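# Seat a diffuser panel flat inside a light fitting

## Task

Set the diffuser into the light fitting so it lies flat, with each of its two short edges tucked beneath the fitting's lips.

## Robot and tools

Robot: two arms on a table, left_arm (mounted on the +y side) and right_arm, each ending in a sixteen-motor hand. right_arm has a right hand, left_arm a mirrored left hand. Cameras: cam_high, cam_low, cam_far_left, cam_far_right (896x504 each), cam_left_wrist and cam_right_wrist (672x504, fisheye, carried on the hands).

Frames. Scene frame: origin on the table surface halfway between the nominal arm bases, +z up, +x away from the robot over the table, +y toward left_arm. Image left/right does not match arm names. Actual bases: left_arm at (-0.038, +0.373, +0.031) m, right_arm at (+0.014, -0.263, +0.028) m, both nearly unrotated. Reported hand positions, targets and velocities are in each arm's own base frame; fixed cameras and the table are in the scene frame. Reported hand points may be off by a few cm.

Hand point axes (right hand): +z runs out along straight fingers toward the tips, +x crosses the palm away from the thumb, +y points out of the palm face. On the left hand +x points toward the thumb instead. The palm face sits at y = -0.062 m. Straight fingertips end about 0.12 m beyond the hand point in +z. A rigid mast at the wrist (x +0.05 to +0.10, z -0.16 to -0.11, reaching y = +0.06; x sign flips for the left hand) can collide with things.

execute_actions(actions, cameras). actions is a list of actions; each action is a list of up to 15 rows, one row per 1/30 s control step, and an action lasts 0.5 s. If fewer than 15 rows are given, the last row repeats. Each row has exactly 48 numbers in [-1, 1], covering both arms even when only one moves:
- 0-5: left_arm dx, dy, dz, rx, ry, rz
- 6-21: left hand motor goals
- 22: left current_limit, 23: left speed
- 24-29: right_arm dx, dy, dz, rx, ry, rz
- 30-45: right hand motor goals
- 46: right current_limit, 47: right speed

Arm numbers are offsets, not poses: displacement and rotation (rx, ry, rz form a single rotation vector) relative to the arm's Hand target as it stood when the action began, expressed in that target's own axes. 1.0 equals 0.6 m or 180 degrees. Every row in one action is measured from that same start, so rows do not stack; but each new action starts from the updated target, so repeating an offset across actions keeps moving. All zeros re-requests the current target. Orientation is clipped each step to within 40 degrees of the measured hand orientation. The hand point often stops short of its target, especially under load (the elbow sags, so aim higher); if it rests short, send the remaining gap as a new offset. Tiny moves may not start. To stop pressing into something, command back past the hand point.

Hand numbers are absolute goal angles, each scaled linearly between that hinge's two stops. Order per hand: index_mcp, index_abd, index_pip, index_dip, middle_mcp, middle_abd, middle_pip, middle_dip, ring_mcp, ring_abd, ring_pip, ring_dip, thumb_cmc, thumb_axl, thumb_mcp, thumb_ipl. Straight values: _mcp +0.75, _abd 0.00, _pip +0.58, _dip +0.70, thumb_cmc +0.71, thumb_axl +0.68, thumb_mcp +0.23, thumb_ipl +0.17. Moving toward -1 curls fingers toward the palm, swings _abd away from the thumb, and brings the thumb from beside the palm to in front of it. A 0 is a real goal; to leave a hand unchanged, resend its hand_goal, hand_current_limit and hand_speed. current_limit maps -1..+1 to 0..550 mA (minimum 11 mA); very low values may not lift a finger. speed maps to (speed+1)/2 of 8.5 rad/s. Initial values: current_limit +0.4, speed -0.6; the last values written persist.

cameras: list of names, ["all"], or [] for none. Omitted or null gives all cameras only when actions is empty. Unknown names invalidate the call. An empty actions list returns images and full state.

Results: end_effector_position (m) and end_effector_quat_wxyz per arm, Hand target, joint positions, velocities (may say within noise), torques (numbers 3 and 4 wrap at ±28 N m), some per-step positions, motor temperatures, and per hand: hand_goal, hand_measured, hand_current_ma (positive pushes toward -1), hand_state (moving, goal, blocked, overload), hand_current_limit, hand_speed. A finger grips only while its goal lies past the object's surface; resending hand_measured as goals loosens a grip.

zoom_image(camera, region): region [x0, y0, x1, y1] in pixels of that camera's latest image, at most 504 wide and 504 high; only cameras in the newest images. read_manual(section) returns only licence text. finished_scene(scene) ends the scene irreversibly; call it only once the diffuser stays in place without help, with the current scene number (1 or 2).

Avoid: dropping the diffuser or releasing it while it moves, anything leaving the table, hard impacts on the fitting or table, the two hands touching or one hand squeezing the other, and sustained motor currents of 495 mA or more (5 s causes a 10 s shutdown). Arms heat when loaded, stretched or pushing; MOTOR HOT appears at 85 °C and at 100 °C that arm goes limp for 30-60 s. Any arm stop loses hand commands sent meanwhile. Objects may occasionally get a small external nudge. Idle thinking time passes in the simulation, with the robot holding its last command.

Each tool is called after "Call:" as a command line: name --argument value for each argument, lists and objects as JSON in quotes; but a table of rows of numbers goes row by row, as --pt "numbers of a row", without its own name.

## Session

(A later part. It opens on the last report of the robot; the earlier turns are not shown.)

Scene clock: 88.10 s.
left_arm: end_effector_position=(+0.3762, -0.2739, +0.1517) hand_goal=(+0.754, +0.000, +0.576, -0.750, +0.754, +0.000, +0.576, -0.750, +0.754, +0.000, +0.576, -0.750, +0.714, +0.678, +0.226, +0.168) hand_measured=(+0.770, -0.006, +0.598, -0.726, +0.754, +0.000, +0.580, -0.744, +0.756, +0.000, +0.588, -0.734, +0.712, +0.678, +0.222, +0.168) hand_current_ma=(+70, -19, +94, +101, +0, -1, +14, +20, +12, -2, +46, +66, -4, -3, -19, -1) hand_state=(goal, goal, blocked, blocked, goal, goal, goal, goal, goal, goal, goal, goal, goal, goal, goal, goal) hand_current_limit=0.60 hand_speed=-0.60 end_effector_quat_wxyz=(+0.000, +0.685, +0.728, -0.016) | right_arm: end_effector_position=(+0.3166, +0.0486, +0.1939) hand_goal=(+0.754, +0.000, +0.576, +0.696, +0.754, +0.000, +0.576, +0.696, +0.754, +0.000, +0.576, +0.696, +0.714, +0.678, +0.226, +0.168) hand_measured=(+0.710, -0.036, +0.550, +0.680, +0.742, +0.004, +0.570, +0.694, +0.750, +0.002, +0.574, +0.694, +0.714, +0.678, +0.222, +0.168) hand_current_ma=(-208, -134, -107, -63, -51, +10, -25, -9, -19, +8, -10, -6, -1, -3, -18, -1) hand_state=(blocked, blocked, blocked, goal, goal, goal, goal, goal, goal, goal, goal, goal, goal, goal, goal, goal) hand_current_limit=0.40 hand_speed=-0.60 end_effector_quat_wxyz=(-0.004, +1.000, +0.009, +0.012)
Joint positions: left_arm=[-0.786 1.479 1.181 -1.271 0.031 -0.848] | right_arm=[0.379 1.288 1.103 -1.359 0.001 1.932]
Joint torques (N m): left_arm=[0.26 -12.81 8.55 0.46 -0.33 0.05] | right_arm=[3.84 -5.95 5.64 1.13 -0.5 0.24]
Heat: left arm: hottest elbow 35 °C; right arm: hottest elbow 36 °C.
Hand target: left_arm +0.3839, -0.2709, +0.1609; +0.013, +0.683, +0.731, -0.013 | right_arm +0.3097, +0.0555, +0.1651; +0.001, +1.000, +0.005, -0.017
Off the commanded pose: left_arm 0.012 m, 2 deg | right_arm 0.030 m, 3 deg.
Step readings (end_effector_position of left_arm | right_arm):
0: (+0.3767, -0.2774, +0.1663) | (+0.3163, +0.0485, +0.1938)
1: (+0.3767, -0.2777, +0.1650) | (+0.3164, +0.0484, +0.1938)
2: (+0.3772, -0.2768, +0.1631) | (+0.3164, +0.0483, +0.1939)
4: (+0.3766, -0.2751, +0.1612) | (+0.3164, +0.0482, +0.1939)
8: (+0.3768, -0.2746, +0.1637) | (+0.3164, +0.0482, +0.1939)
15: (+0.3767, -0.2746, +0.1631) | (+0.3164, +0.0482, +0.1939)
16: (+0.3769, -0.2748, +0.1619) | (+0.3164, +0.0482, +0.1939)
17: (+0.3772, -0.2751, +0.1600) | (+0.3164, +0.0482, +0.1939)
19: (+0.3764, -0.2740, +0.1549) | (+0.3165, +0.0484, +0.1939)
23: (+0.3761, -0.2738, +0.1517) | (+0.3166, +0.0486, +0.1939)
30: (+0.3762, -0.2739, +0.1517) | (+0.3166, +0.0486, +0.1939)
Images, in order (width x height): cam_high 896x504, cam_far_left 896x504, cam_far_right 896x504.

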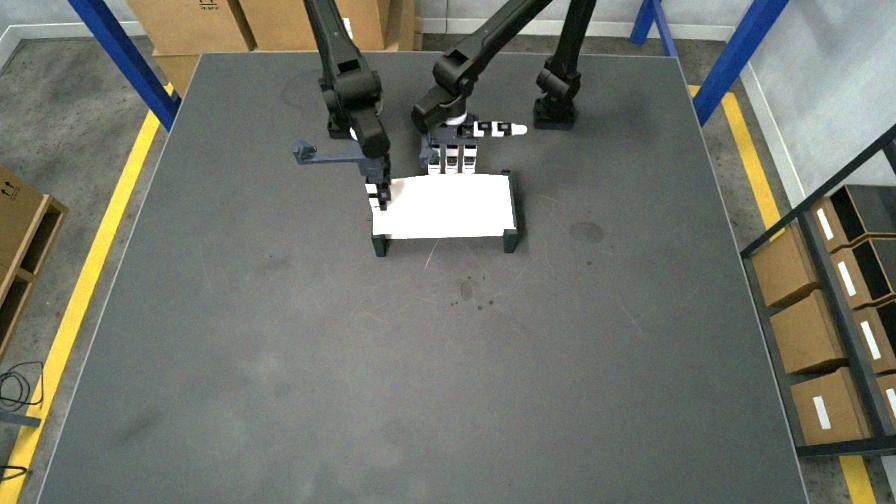

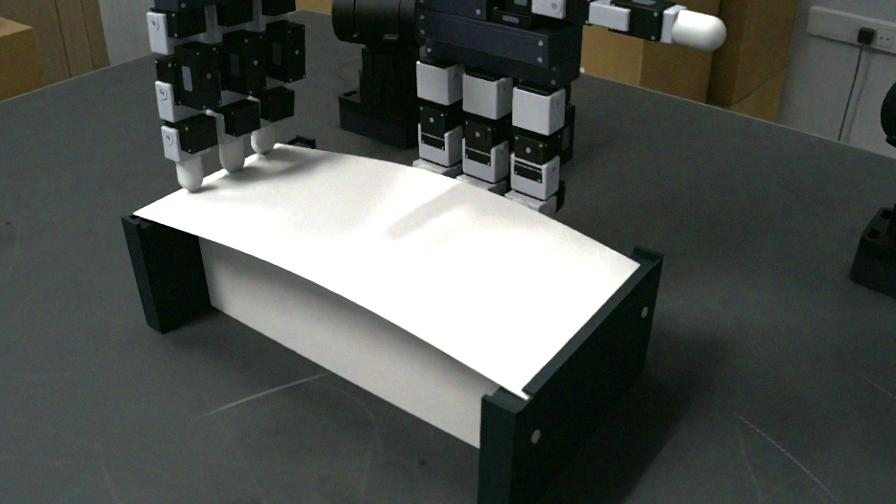

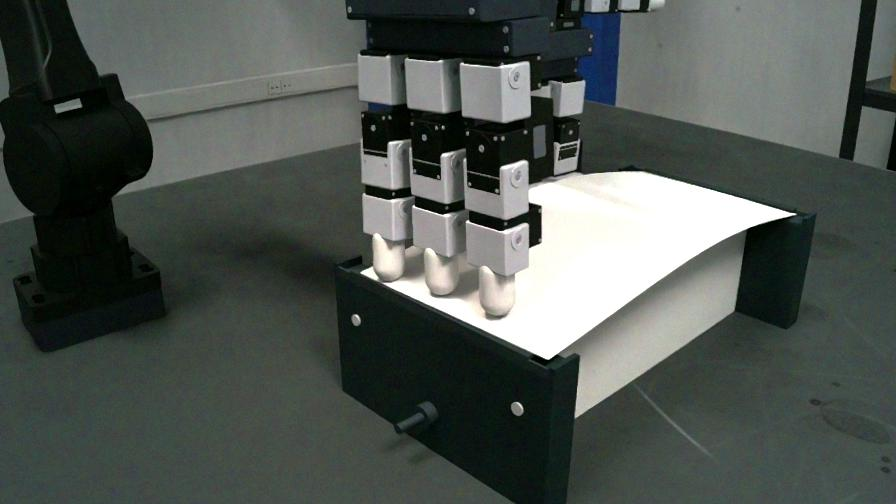

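Call:
execute_actions --actions '[[[0.01,0.0,-0.02,0,0,0,0.754,0,0.576,-0.75,0.754,0,0.576,-0.75,0.754,0,0.576,-0.75,0.714,0.678,0.226,0.168,0.6,-0.6,0.0,-0.01,0.01,0,-0.025,0,0.754,0,0.576,0.696,0.754,0,0.576,0.696,0.754,0,0.576,0.696,0.714,0.678,0.226,0.168,0.4,-0.6]],[[0.0,0.0,-0.02,0,0,0,0.754,0,0.576,-0.75,0.754,0,0.576,-0.75,0.754,0,0.576,-0.75,0.714,0.678,0.226,0.168,0.6,-0.6,0.0,0.0,0.0,0,0.0,0,0.754,0,0.576,0.696,0.754,0,0.576,0.696,0.754,0,0.576,0.696,0.714,0.678,0.226,0.168,0.4,-0.6]]]' --cameras '["cam_far_left","cam_far_right","cam_high"]'

Call:
zoom_image --camera "cam_far_left" --region '[460, 220, 700, 440]'

Call:
zoom_image --camera "cam_far_right" --region '[330, 190, 610, 370]'

Call:
zoom_image --camera "cam_far_left" --region '[100, 120, 340, 340]'

Scene clock: 89.93 s.
left_arm: end_effector_position=(+0.3742, -0.2707, +0.1546) hand_goal=(+0.754, +0.000, +0.576, -0.750, +0.754, +0.000, +0.576, -0.750, +0.754, +0.000, +0.576, -0.750, +0.714, +0.678, +0.226, +0.168) hand_measured=(+0.766, -0.014, +0.598, -0.726, +0.754, +0.000, +0.580, -0.744, +0.756, -0.002, +0.588, -0.732, +0.712, +0.678, +0.222, +0.168) hand_current_ma=(+53, -47, +94, +99, +1, -1, +14, +20, +10, -8, +47, +75, -4, -3, -19, -1) hand_state=(goal, goal, blocked, blocked, goal, goal, goal, goal, goal, goal, goal, goal, goal, goal, goal, goal) hand_current_limit=0.60 hand_speed=-0.60 end_effector_quat_wxyz=(-0.005, +0.690, +0.723, -0.017) | right_arm: end_effector_position=(+0.3185, +0.0526, +0.1925) hand_goal=(+0.754, +0.000, +0.576, +0.696, +0.754, +0.000, +0.576, +0.696, +0.754, +0.000, +0.576, +0.696, +0.714, +0.678, +0.226, +0.168) hand_measured=(+0.696, -0.038, +0.542, +0.674, +0.732, +0.002, +0.562, +0.688, +0.750, +0.004, +0.574, +0.694, +0.714, +0.678, +0.222, +0.168) hand_current_ma=(-278, -141, -147, -91, -101, +9, -60, -32, -19, +12, -10, -6, -1, -3, -18, -1) hand_state=(blocked, blocked, blocked, blocked, blocked, goal, goal, goal, goal, goal, goal, goal, goal, goal, goal, goal) hand_current_limit=0.40 hand_speed=-0.60 end_effector_quat_wxyz=(-0.007, +1.000, +0.009, -0.004)
Joint positions: left_arm=[-0.782 1.471 1.181 -1.29 0.034 -0.828] | right_arm=[0.379 1.316 1.124 -1.381 -0.017 1.932]
Joint torques (N m): left_arm=[0.67 -14.15 11.02 -1.21 -0.43 -0.05] | right_arm=[3.96 -3.84 6.46 0.08 -0.95 0.24]
Heat: left arm: hottest elbow 35 °C; right arm: hottest elbow 36 °C.
Hand target: left_arm +0.3835, -0.2641, +0.1846; +0.013, +0.683, +0.730, -0.013 | right_arm +0.3095, +0.0614, +0.1592; +0.001, +0.998, +0.005, -0.056
Off the commanded pose: left_arm 0.032 m, 2 deg | right_arm 0.036 m, 6 deg.
Step readings (end_effector_position of left_arm | right_arm):
0: (+0.3762, -0.2739, +0.1517) | (+0.3166, +0.0486, +0.1939)
1: (+0.3760, -0.2735, +0.1518) | (+0.3159, +0.0495, +0.1931)
2: (+0.3757, -0.2730, +0.1520) | (+0.3158, +0.0503, +0.1926)
4: (+0.3756, -0.2725, +0.1525) | (+0.3177, +0.0519, +0.1923)
8: (+0.3757, -0.2725, +0.1526) | (+0.3186, +0.0524, +0.1926)
15: (+0.3757, -0.2726, +0.1526) | (+0.3186, +0.0524, +0.1926)
16: (+0.3752, -0.2721, +0.1527) | (+0.3186, +0.0524, +0.1926)
17: (+0.3746, -0.2716, +0.1527) | (+0.3186, +0.0524, +0.1926)
19: (+0.3742, -0.2709, +0.1535) | (+0.3185, +0.0525, +0.1926)
23: (+0.3742, -0.2706, +0.1546) | (+0.3185, +0.0526, +0.1925)
30: (+0.3742, -0.2706, +0.1546) | (+0.3185, +0.0526, +0.1925)
Images, in order (width x height): cam_high 896x504, cam_far_left 896x504, cam_far_right 896x504.

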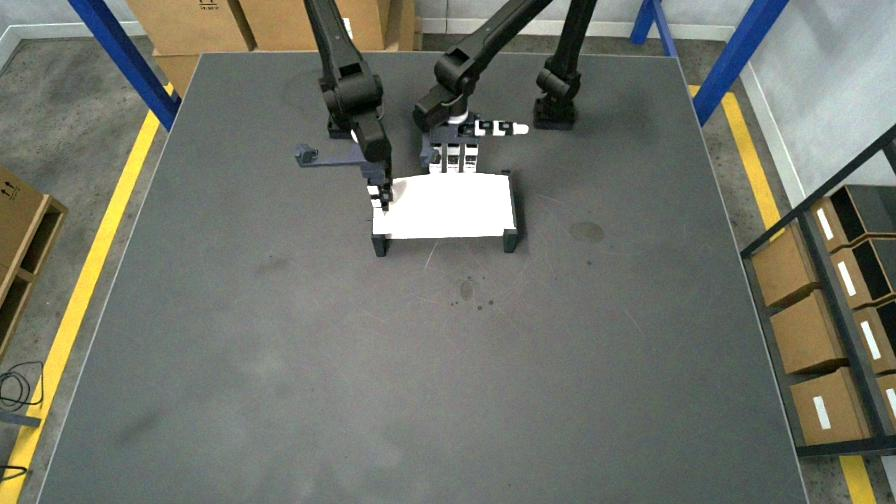

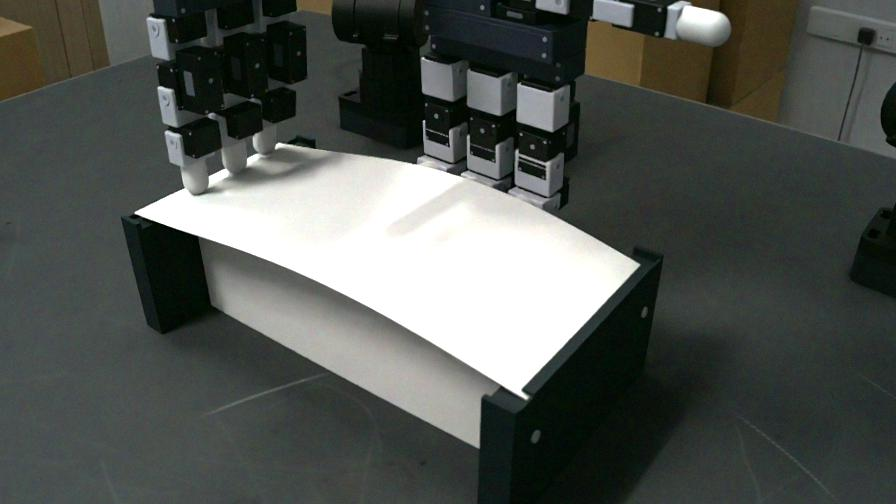

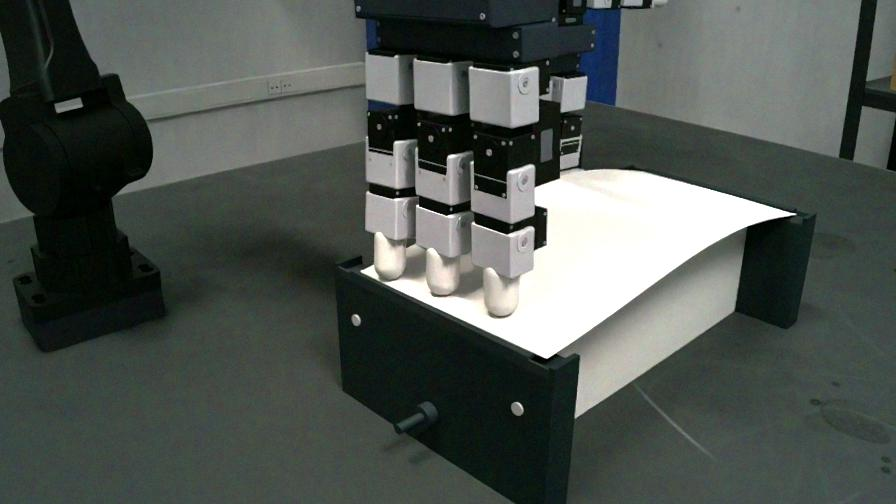

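Scaled by 2.100 from the camera's 896x504 image, which has a finer 1280x720 frame.

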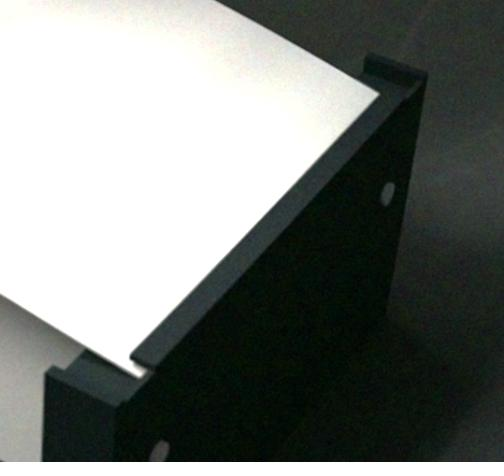

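Scaled by 1.800 from the camera's 896x504 image, which has a finer 1280x720 frame.

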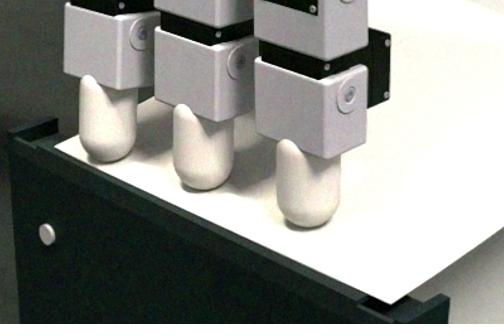

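Scaled by 2.100 from the camera's 896x504 image, which has a finer 1280x720 frame.

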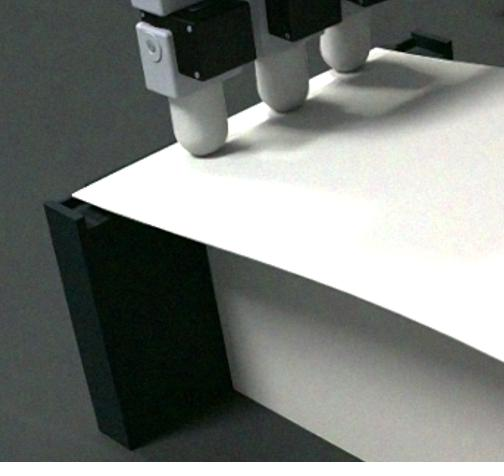

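Call:
zoom_image --camera "cam_far_right" --region '[500, 320, 600, 400]'

Call:
zoom_image --camera "cam_far_right" --region '[320, 240, 420, 320]'

Scaled by 5.040 from the camera's 896x504 image, which has a finer 1280x720 frame.

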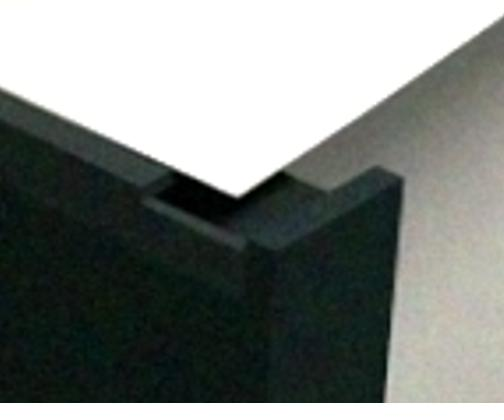

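Scaled by 5.040 from the camera's 896x504 image, which has a finer 1280x720 frame.

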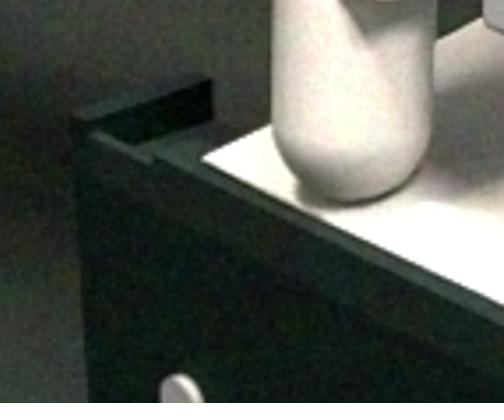

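Call:
execute_actions --actions '[[[0.0,0.005,-0.02,0,0,0,0.754,0,0.576,-0.75,0.754,0,0.576,-0.75,0.754,0,0.576,-0.75,0.714,0.678,0.226,0.168,0.6,-0.6,0.0,-0.012,0.01,0,0,0,0.754,0,0.576,0.696,0.754,0,0.576,0.696,0.754,0,0.576,0.696,0.714,0.678,0.226,0.168,0.5,-0.6]]]' --cameras '["cam_far_left","cam_far_right"]'

Call:
zoom_image --camera "cam_far_left" --region '[460, 220, 700, 440]'

Call:
zoom_image --camera "cam_far_right" --region '[330, 190, 610, 370]'

Call:
zoom_image --camera "cam_far_right" --region '[500, 320, 600, 400]'

Scene clock: 91.53 s.
left_arm: end_effector_position=(+0.3738, -0.2688, +0.1596) hand_goal=(+0.754, +0.000, +0.576, -0.750, +0.754, +0.000, +0.576, -0.750, +0.754, +0.000, +0.576, -0.750, +0.714, +0.678, +0.226, +0.168) hand_measured=(+0.764, -0.018, +0.598, -0.722, +0.754, +0.000, +0.578, -0.746, +0.756, -0.002, +0.588, -0.732, +0.712, +0.678, +0.222, +0.168) hand_current_ma=(+47, -62, +94, +119, +1, -1, +10, +12, +8, -9, +47, +75, -4, -3, -19, -1) hand_state=(goal, goal, blocked, blocked, goal, goal, goal, goal, goal, goal, goal, goal, goal, goal, goal, goal) hand_current_limit=0.60 hand_speed=-0.60 end_effector_quat_wxyz=(-0.011, +0.692, +0.721, -0.018) | right_arm: end_effector_position=(+0.3170, +0.0560, +0.1928) hand_goal=(+0.754, +0.000, +0.576, +0.696, +0.754, +0.000, +0.576, +0.696, +0.754, +0.000, +0.576, +0.696, +0.714, +0.678, +0.226, +0.168) hand_measured=(+0.694, -0.036, +0.540, +0.674, +0.728, +0.002, +0.558, +0.686, +0.744, +0.004, +0.572, +0.694, +0.714, +0.678, +0.222, +0.168) hand_current_ma=(-293, -138, -153, -95, -118, +9, -71, -39, -44, +12, -16, -6, -1, -3, -18, -1) hand_state=(blocked, blocked, blocked, blocked, blocked, goal, goal, goal, goal, goal, goal, goal, goal, goal, goal, goal) hand_current_limit=0.50 hand_speed=-0.60 end_effector_quat_wxyz=(-0.006, +1.000, +0.007, -0.003)
Joint positions: left_arm=[-0.778 1.469 1.195 -1.318 0.037 -0.818] | right_arm=[0.39 1.316 1.124 -1.381 -0.014 1.946]
Joint torques (N m): left_arm=[0.79 -14.27 12.15 -1.36 -0.52 -0.11] | right_arm=[4.66 -3.08 5.87 0.62 -1.12 0.29]
Heat: left arm: hottest elbow 35 °C; right arm: hottest elbow 35 °C.
Hand target: left_arm +0.3864, -0.2635, +0.1966; +0.013, +0.683, +0.730, -0.013 | right_arm +0.3088, +0.0687, +0.1532; +0.001, +0.998, +0.005, -0.056
Off the commanded pose: left_arm 0.039 m, 3 deg | right_arm 0.042 m, 6 deg.
Step readings (end_effector_position of left_arm | right_arm):
0: (+0.3742, -0.2707, +0.1546) | (+0.3185, +0.0526, +0.1925)
1: (+0.3741, -0.2704, +0.1551) | (+0.3183, +0.0530, +0.1925)
2: (+0.3737, -0.2699, +0.1561) | (+0.3180, +0.0536, +0.1925)
4: (+0.3737, -0.2692, +0.1584) | (+0.3175, +0.0550, +0.1926)
8: (+0.3738, -0.2688, +0.1596) | (+0.3171, +0.0560, +0.1928)
15: (+0.3738, -0.2688, +0.1596) | (+0.3170, +0.0560, +0.1928)
Images, in order (width x height): cam_far_left 896x504, cam_far_right 896x504.

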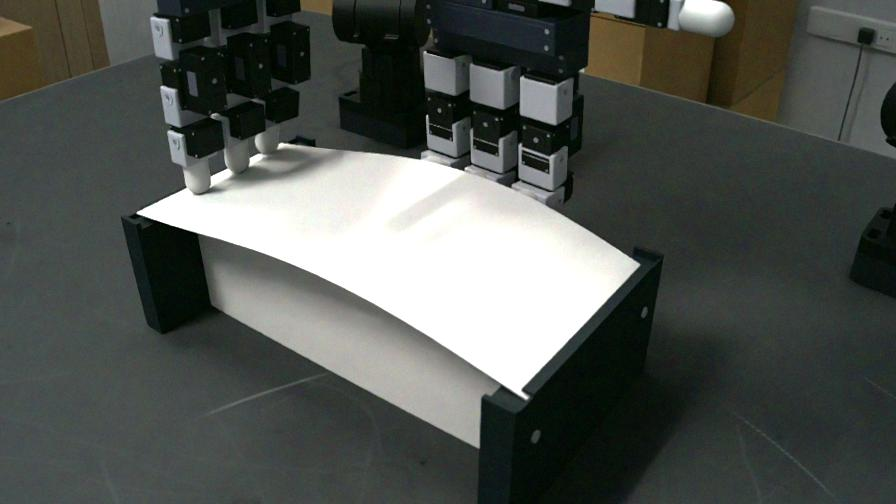

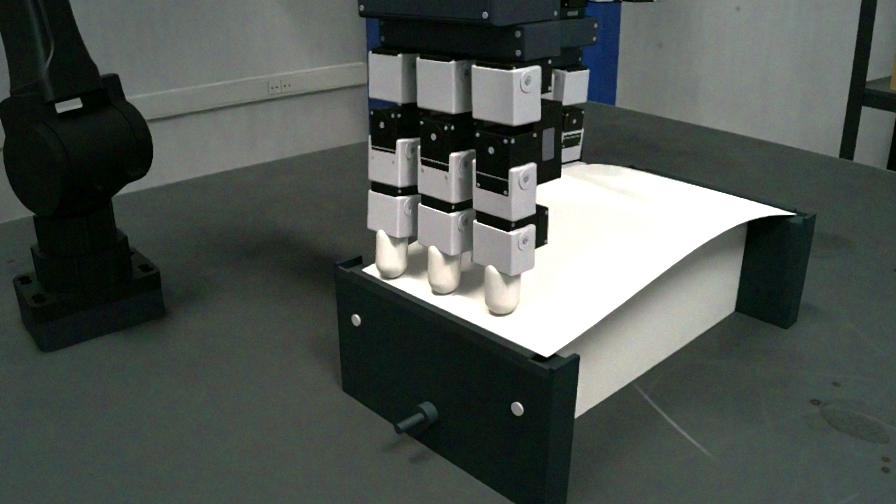

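Scaled by 2.100 from the camera's 896x504 image, which has a finer 1280x720 frame.

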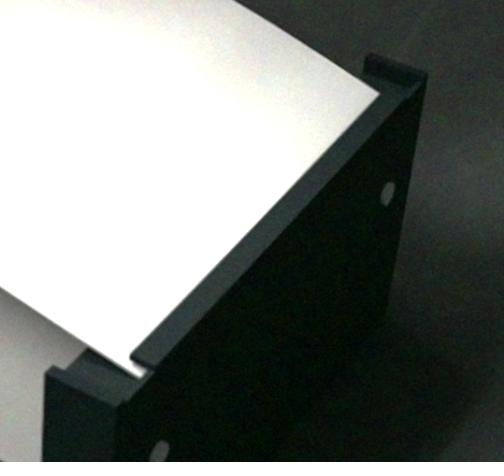

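Scaled by 1.800 from the camera's 896x504 image, which has a finer 1280x720 frame.

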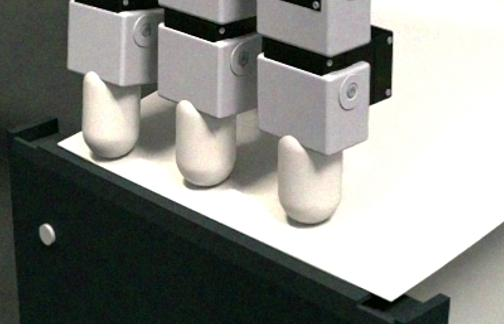

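Scaled by 5.040 from the camera's 896x504 image, which has a finer 1280x720 frame.

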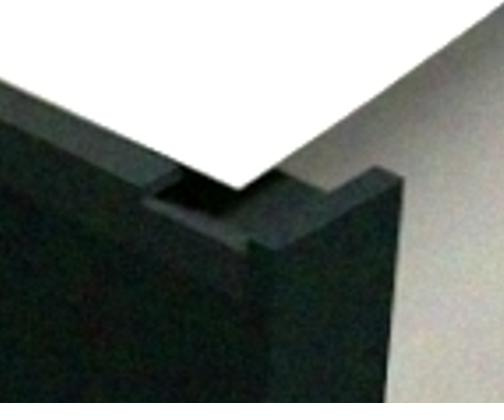

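Call:
execute_actions --actions '[[[0.0,0.005,-0.02,0,0,0,0.754,0,0.576,-0.75,0.754,0,0.576,-0.75,0.754,0,0.576,-0.75,0.714,0.678,0.226,0.168,0.6,-0.6,0.0,-0.012,0.0,0,0,0,0.754,0,0.576,0.696,0.754,0,0.576,0.696,0.754,0,0.576,0.696,0.714,0.678,0.226,0.168,0.5,-0.6]],[[0.0,0.005,-0.015,0,0,0,0.754,0,0.576,-0.75,0.754,0,0.576,-0.75,0.754,0,0.576,-0.75,0.714,0.678,0.226,0.168,0.6,-0.6,0.0,-0.012,0.0,0,0,0,0.754,0,0.576,0.696,0.754,0,0.576,0.696,0.754,0,0.576,0.696,0.714,0.678,0.226,0.168,0.5,-0.6]]]' --cameras '["cam_far_left","cam_far_right"]'

Call:
zoom_image --camera "cam_far_left" --region '[460, 220, 700, 440]'

Call:
zoom_image --camera "cam_far_right" --region '[330, 190, 610, 370]'

Call:
zoom_image --camera "cam_far_right" --region '[500, 320, 600, 400]'

Scene clock: 93.20 s.
left_arm: end_effector_position=(+0.3748, -0.2648, +0.1729) hand_goal=(+0.754, +0.000, +0.576, -0.750, +0.754, +0.000, +0.576, -0.750, +0.754, +0.000, +0.576, -0.750, +0.714, +0.678, +0.226, +0.168) hand_measured=(+0.770, -0.022, +0.606, -0.710, +0.754, +0.000, +0.578, -0.746, +0.762, -0.002, +0.592, -0.730, +0.712, +0.678, +0.222, +0.168) hand_current_ma=(+75, -77, +132, +173, +0, -1, +10, +12, +32, -8, +66, +88, -4, -3, -19, -1) hand_state=(goal, blocked, blocked, blocked, goal, goal, goal, goal, goal, goal, goal, blocked, goal, goal, goal, goal) hand_current_limit=0.60 hand_speed=-0.60 end_effector_quat_wxyz=(-0.020, +0.694, +0.720, -0.020) | right_arm: end_effector_position=(+0.3146, +0.0678, +0.1897) hand_goal=(+0.754, +0.000, +0.576, +0.696, +0.754, +0.000, +0.576, +0.696, +0.754, +0.000, +0.576, +0.696, +0.714, +0.678, +0.226, +0.168) hand_measured=(+0.698, -0.010, +0.544, +0.676, +0.718, +0.014, +0.552, +0.682, +0.732, +0.012, +0.566, +0.692, +0.714, +0.678, +0.222, +0.168) hand_current_ma=(-268, -34, -138, -84, -169, +47, -102, -56, -96, +42, -38, -16, -1, -3, -18, -1) hand_state=(blocked, goal, blocked, blocked, blocked, goal, blocked, goal, blocked, goal, goal, goal, goal, goal, goal, goal) hand_current_limit=0.50 hand_speed=-0.60 end_effector_quat_wxyz=(-0.004, +1.000, +0.005, -0.008)
Joint positions: left_arm=[-0.767 1.466 1.23 -1.376 0.04 -0.802] | right_arm=[0.422 1.332 1.129 -1.379 -0.013 1.982]
Joint torques (N m): left_arm=[0.85 -14.27 13.6 -1.32 -0.64 -0.16] | right_arm=[4.66 -3.31 6.56 0.68 -1.32 0.26]
Heat: left arm: hottest elbow 35 °C; right arm: hottest elbow 35 °C.
Hand target: left_arm +0.3923, -0.2622, +0.2174; +0.013, +0.683, +0.731, -0.013 | right_arm +0.3086, +0.0831, +0.1531; +0.001, +0.998, +0.005, -0.056
Off the commanded pose: left_arm 0.048 m, 4 deg | right_arm 0.040 m, 6 deg.
Step readings (end_effector_position of left_arm | right_arm):
0: (+0.3738, -0.2688, +0.1596) | (+0.3170, +0.0560, +0.1928)
1: (+0.3739, -0.2688, +0.1604) | (+0.3169, +0.0563, +0.1928)
2: (+0.3738, -0.2686, +0.1622) | (+0.3166, +0.0572, +0.1930)
4: (+0.3739, -0.2671, +0.1656) | (+0.3159, +0.0605, +0.1925)
8: (+0.3743, -0.2661, +0.1685) | (+0.3161, +0.0643, +0.1890)
15: (+0.3743, -0.2661, +0.1685) | (+0.3160, +0.0642, +0.1890)
16: (+0.3745, -0.2661, +0.1692) | (+0.3158, +0.0645, +0.1890)
17: (+0.3745, -0.2660, +0.1701) | (+0.3156, +0.0651, +0.1892)
19: (+0.3747, -0.2652, +0.1719) | (+0.3152, +0.0667, +0.1895)
23: (+0.3748, -0.2648, +0.1729) | (+0.3147, +0.0678, +0.1897)
30: (+0.3748, -0.2648, +0.1729) | (+0.3146, +0.0678, +0.1897)
Images, in order (width x height): cam_far_left 896x504, cam_far_right 896x504.

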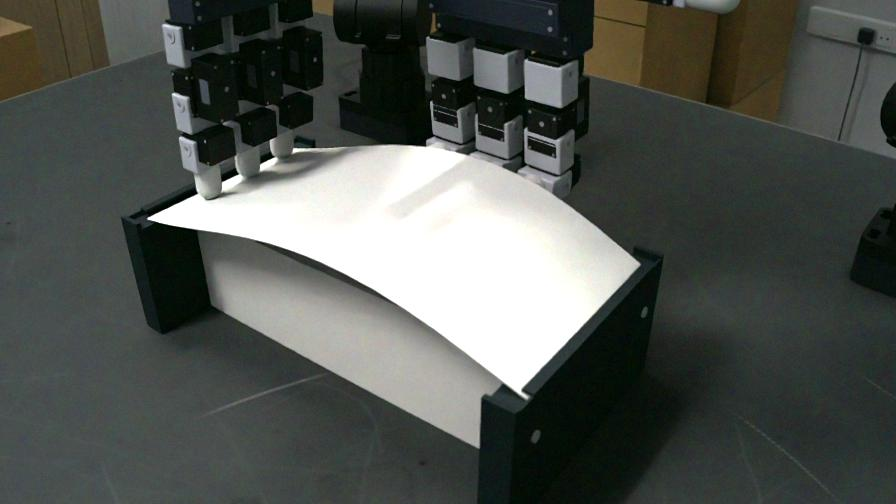

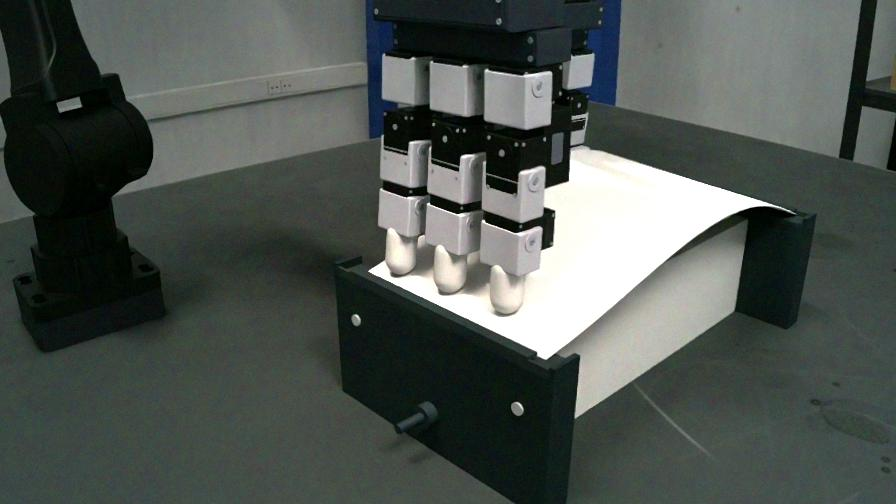

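Scaled by 2.100 from the camera's 896x504 image, which has a finer 1280x720 frame.

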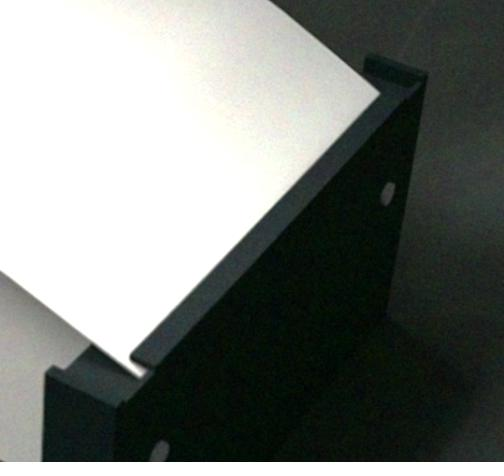

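Scaled by 1.800 from the camera's 896x504 image, which has a finer 1280x720 frame.

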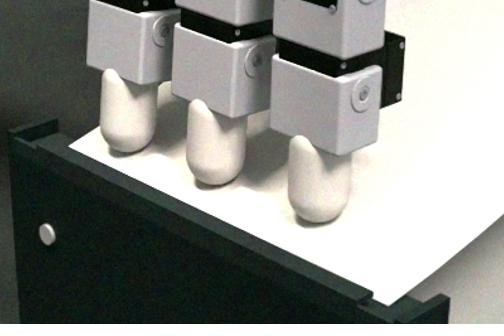

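Scaled by 5.040 from the camera's 896x504 image, which has a finer 1280x720 frame.

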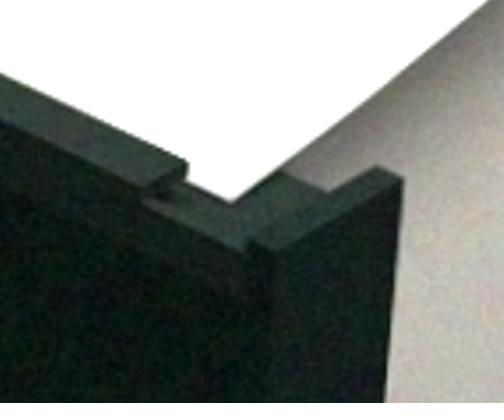

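Call:
execute_actions --actions '[[[0.0,0.0,0.02,0,0,0,0.754,0,0.576,-0.75,0.754,0,0.576,-0.75,0.754,0,0.576,-0.75,0.714,0.678,0.226,0.168,0.6,-0.6,0.0,0.02,0.0,0,0,0,0.754,0,0.576,0.696,0.754,0,0.576,0.696,0.754,0,0.576,0.696,0.714,0.678,0.226,0.168,0.5,-0.6]],[[0.0,0.0,0.02,0,0,0,0.754,0,0.576,-0.75,0.754,0,0.576,-0.75,0.754,0,0.576,-0.75,0.714,0.678,0.226,0.168,0.6,-0.6,0.0,0.01,0.0,0,0,0,0.754,0,0.576,0.696,0.754,0,0.576,0.696,0.754,0,0.576,0.696,0.714,0.678,0.226,0.168,0.5,-0.6]]]' --cameras '["cam_far_left","cam_far_right"]'

Call:
zoom_image --camera "cam_far_left" --region '[460, 220, 700, 440]'

Call:
zoom_image --camera "cam_far_right" --region '[330, 190, 610, 370]'

Call:
zoom_image --camera "cam_far_right" --region '[500, 320, 600, 400]'

Scene clock: 94.93 s.
left_arm: end_effector_position=(+0.3768, -0.2662, +0.1730) hand_goal=(+0.754, +0.000, +0.576, -0.750, +0.754, +0.000, +0.576, -0.750, +0.754, +0.000, +0.576, -0.750, +0.714, +0.678, +0.226, +0.168) hand_measured=(+0.778, -0.020, +0.608, -0.710, +0.754, +0.000, +0.578, -0.746, +0.768, +0.002, +0.592, -0.730, +0.712, +0.678, +0.222, +0.168) hand_current_ma=(+109, -76, +135, +173, +0, -1, +9, +12, +60, +3, +66, +88, -4, -3, -19, -1) hand_state=(blocked, blocked, blocked, blocked, goal, goal, goal, goal, goal, goal, goal, blocked, goal, goal, goal, goal) hand_current_limit=0.60 hand_speed=-0.60 end_effector_quat_wxyz=(-0.016, +0.694, +0.720, -0.020) | right_arm: end_effector_position=(+0.3151, +0.0658, +0.1890) hand_goal=(+0.754, +0.000, +0.576, +0.696, +0.754, +0.000, +0.576, +0.696, +0.754, +0.000, +0.576, +0.696, +0.714, +0.678, +0.226, +0.168) hand_measured=(+0.698, -0.008, +0.544, +0.676, +0.718, +0.014, +0.552, +0.682, +0.736, +0.014, +0.568, +0.692, +0.714, +0.678, +0.222, +0.168) hand_current_ma=(-268, -29, -138, -84, -168, +51, -102, -56, -81, +48, -32, -16, -1, -3, -18, -1) hand_state=(blocked, goal, blocked, blocked, blocked, goal, blocked, goal, goal, goal, goal, goal, goal, goal, goal, goal) hand_current_limit=0.50 hand_speed=-0.60 end_effector_quat_wxyz=(-0.009, +1.000, +0.003, -0.010)
Joint positions: left_arm=[-0.766 1.466 1.23 -1.366 0.04 -0.802] | right_arm=[0.411 1.332 1.129 -1.379 -0.024 1.976]
Joint torques (N m): left_arm=[0.73 -13.16 10.09 0.66 -0.62 -0.17] | right_arm=[2.08 -4.78 5.26 0.59 -0.83 -0.06]
Heat: left arm: hottest elbow 35 °C; right arm: hottest elbow 35 °C.
Hand target: left_arm +0.3924, -0.2631, +0.1935; +0.013, +0.683, +0.731, -0.013 | right_arm +0.3088, +0.0651, +0.1531; +0.001, +0.998, +0.005, -0.056
Off the commanded pose: left_arm 0.026 m, 4 deg | right_arm 0.036 m, 5 deg.
Step readings (end_effector_position of left_arm | right_arm):
0: (+0.3748, -0.2648, +0.1729) | (+0.3146, +0.0678, +0.1897)
1: (+0.3749, -0.2650, +0.1729) | (+0.3146, +0.0677, +0.1897)
2: (+0.3749, -0.2650, +0.1729) | (+0.3146, +0.0676, +0.1897)
4: (+0.3749, -0.2650, +0.1729) | (+0.3146, +0.0675, +0.1897)
8: (+0.3749, -0.2650, +0.1729) | (+0.3146, +0.0675, +0.1897)
15: (+0.3749, -0.2650, +0.1729) | (+0.3146, +0.0675, +0.1897)
16: (+0.3755, -0.2655, +0.1730) | (+0.3147, +0.0672, +0.1896)
17: (+0.3763, -0.2663, +0.1730) | (+0.3148, +0.0669, +0.1895)
19: (+0.3767, -0.2664, +0.1730) | (+0.3150, +0.0660, +0.1892)
23: (+0.3768, -0.2662, +0.1730) | (+0.3151, +0.0658, +0.1890)
30: (+0.3768, -0.2662, +0.1730) | (+0.3151, +0.0658, +0.1890)
Images, in order (width x height): cam_far_left 896x504, cam_far_right 896x504.

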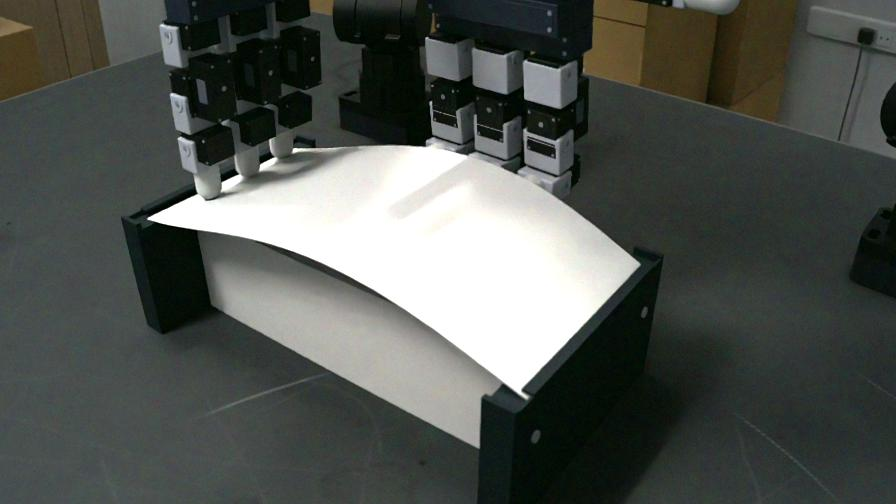

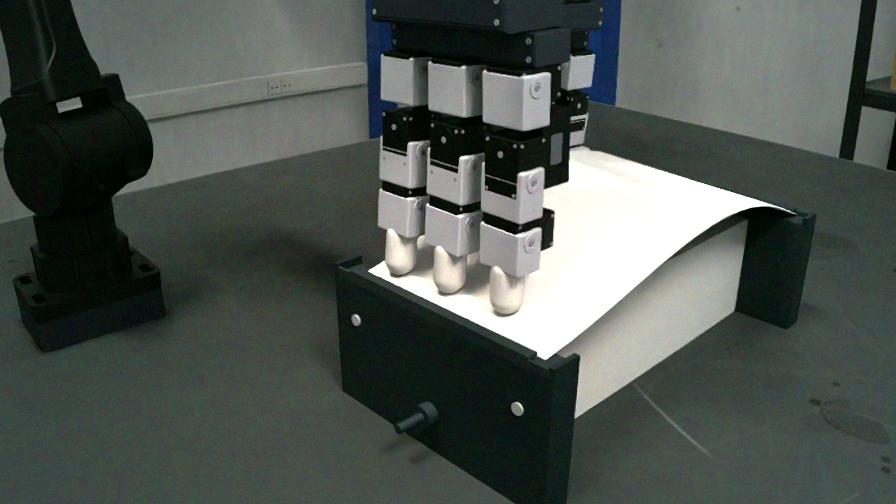

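Scaled by 2.100 from the camera's 896x504 image, which has a finer 1280x720 frame.

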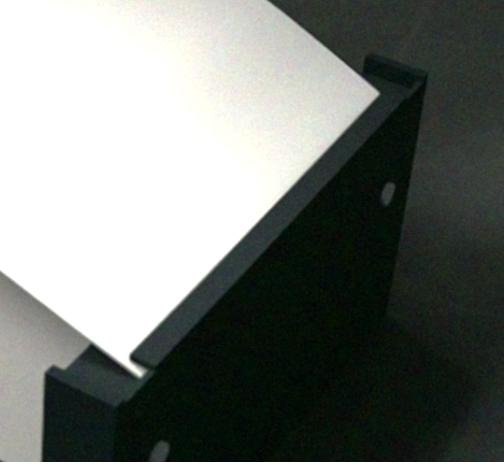

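Scaled by 1.800 from the camera's 896x504 image, which has a finer 1280x720 frame.

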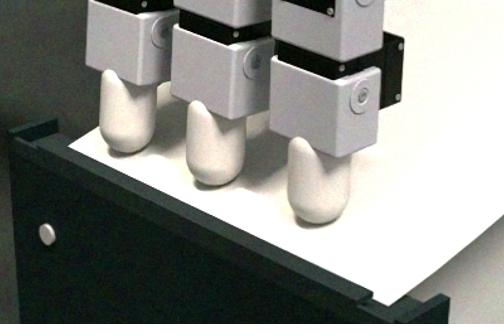

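Scaled by 5.040 from the camera's 896x504 image, which has a finer 1280x720 frame.

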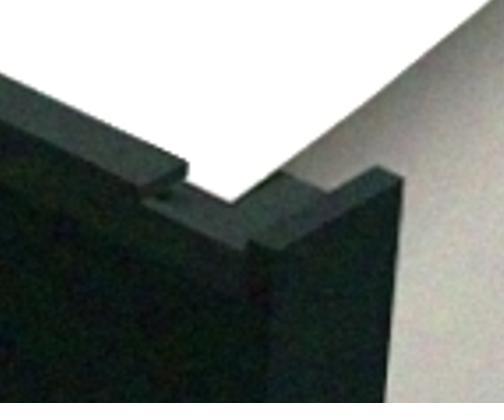

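Call:
execute_actions --actions '[[[0.0,0.0,0.035,0,0,0,0.754,0,0.576,-0.75,0.754,0,0.576,-0.75,0.754,0,0.576,-0.75,0.714,0.678,0.226,0.168,0.6,-0.6,0.0,0.01,0.0,0,0,0,0.754,0,0.576,0.696,0.754,0,0.576,0.696,0.754,0,0.576,0.696,0.714,0.678,0.226,0.168,0.5,-0.6]]]' --cameras '["cam_far_left","cam_far_right"]'

Call:
zoom_image --camera "cam_far_left" --region '[460, 220, 700, 440]'

Call:
zoom_image --camera "cam_far_right" --region '[500, 320, 600, 400]'

Scene clock: 96.07 s.
left_arm: end_effector_position=(+0.3779, -0.2687, +0.1592) hand_goal=(+0.754, +0.000, +0.576, -0.750, +0.754, +0.000, +0.576, -0.750, +0.754, +0.000, +0.576, -0.750, +0.714, +0.678, +0.226, +0.168) hand_measured=(+0.786, -0.014, +0.608, -0.726, +0.756, +0.000, +0.580, -0.746, +0.770, -0.002, +0.592, -0.730, +0.712, +0.678, +0.222, +0.168) hand_current_ma=(+144, -47, +135, +100, +10, -3, +11, +12, +74, -4, +66, +84, -4, -3, -19, -1) hand_state=(blocked, goal, blocked, blocked, goal, goal, goal, goal, goal, goal, goal, goal, goal, goal, goal, goal) hand_current_limit=0.60 hand_speed=-0.60 end_effector_quat_wxyz=(-0.009, +0.693, +0.720, -0.023) | right_arm: end_effector_position=(+0.3167, +0.0605, +0.1884) hand_goal=(+0.754, +0.000, +0.576, +0.696, +0.754, +0.000, +0.576, +0.696, +0.754, +0.000, +0.576, +0.696, +0.714, +0.678, +0.226, +0.168) hand_measured=(+0.698, -0.008, +0.544, +0.676, +0.718, +0.014, +0.552, +0.682, +0.738, +0.014, +0.568, +0.692, +0.714, +0.678, +0.222, +0.168) hand_current_ma=(-268, -29, -138, -84, -165, +51, -102, -56, -68, +48, -28, -16, -1, -3, -18, -1) hand_state=(blocked, goal, blocked, blocked, blocked, goal, blocked, goal, goal, goal, goal, goal, goal, goal, goal, goal) hand_current_limit=0.50 hand_speed=-0.60 end_effector_quat_wxyz=(-0.008, +1.000, +0.002, -0.011)
Joint positions: left_arm=[-0.766 1.474 1.201 -1.316 0.046 -0.804] | right_arm=[0.396 1.332 1.127 -1.379 -0.024 1.962]
Joint torques (N m): left_arm=[0.67 -12.69 9.13 0.91 -0.83 -0.17] | right_arm=[2.08 -5.3 4.98 0.55 -0.78 -0.07]
Heat: left arm: hottest elbow 35 °C; right arm: hottest elbow 35 °C.
Hand target: left_arm +0.3925, -0.2639, +0.1725; +0.013, +0.683, +0.731, -0.013 | right_arm +0.3089, +0.0591, +0.1532; +0.001, +0.998, +0.005, -0.056
Off the commanded pose: left_arm 0.020 m, 3 deg | right_arm 0.036 m, 5 deg.
Step readings (end_effector_position of left_arm | right_arm):
0: (+0.3768, -0.2662, +0.1730) | (+0.3151, +0.0658, +0.1890)
1: (+0.3768, -0.2663, +0.1715) | (+0.3153, +0.0654, +0.1890)
2: (+0.3774, -0.2669, +0.1692) | (+0.3157, +0.0646, +0.1891)
4: (+0.3774, -0.2678, +0.1631) | (+0.3163, +0.0621, +0.1888)
8: (+0.3779, -0.2687, +0.1592) | (+0.3166, +0.0605, +0.1884)
15: (+0.3779, -0.2687, +0.1592) | (+0.3167, +0.0605, +0.1884)
Images, in order (width x height): cam_far_left 896x504, cam_far_right 896x504.

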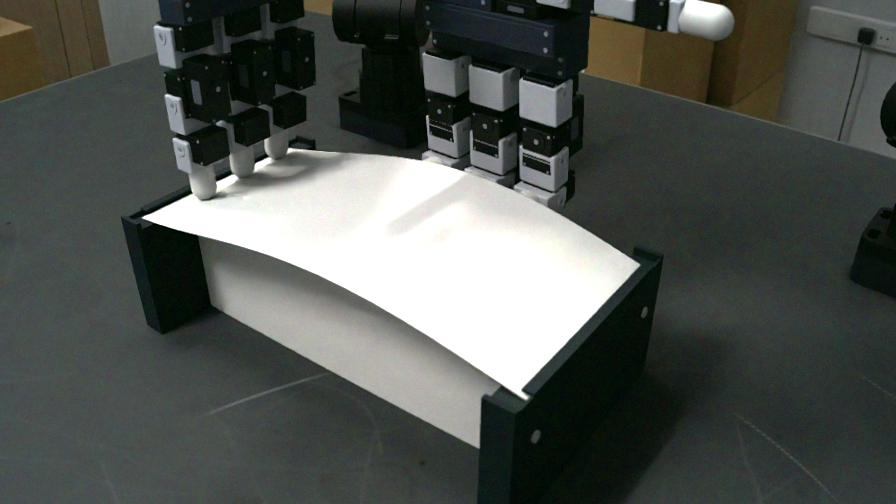

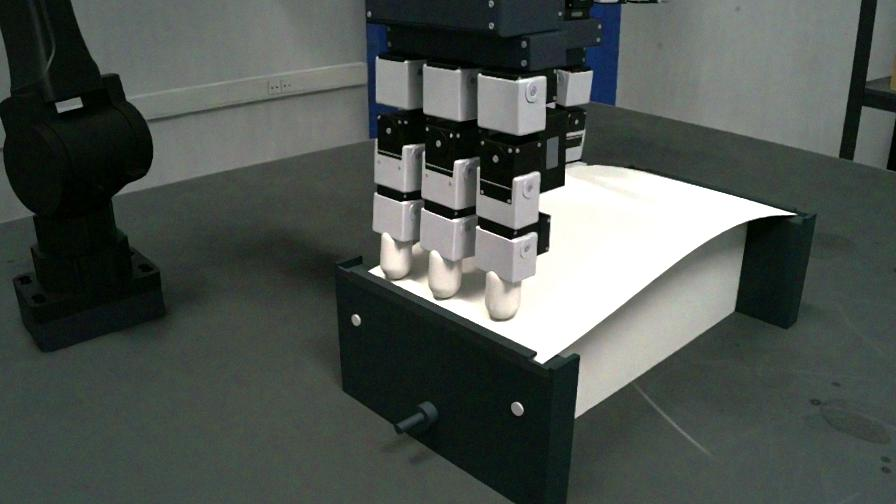

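Scaled by 2.100 from the camera's 896x504 image, which has a finer 1280x720 frame.

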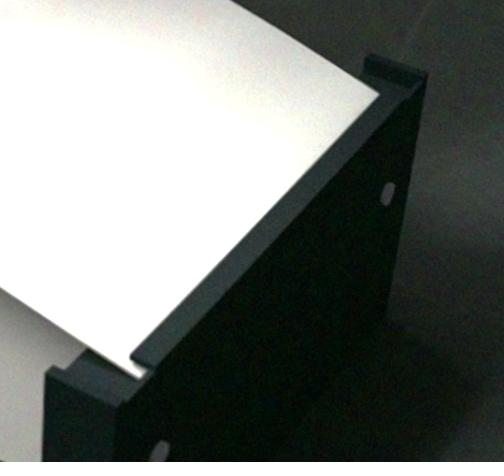

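Scaled by 5.040 from the camera's 896x504 image, which has a finer 1280x720 frame.

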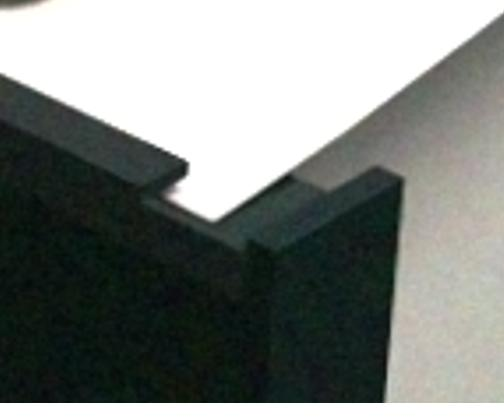

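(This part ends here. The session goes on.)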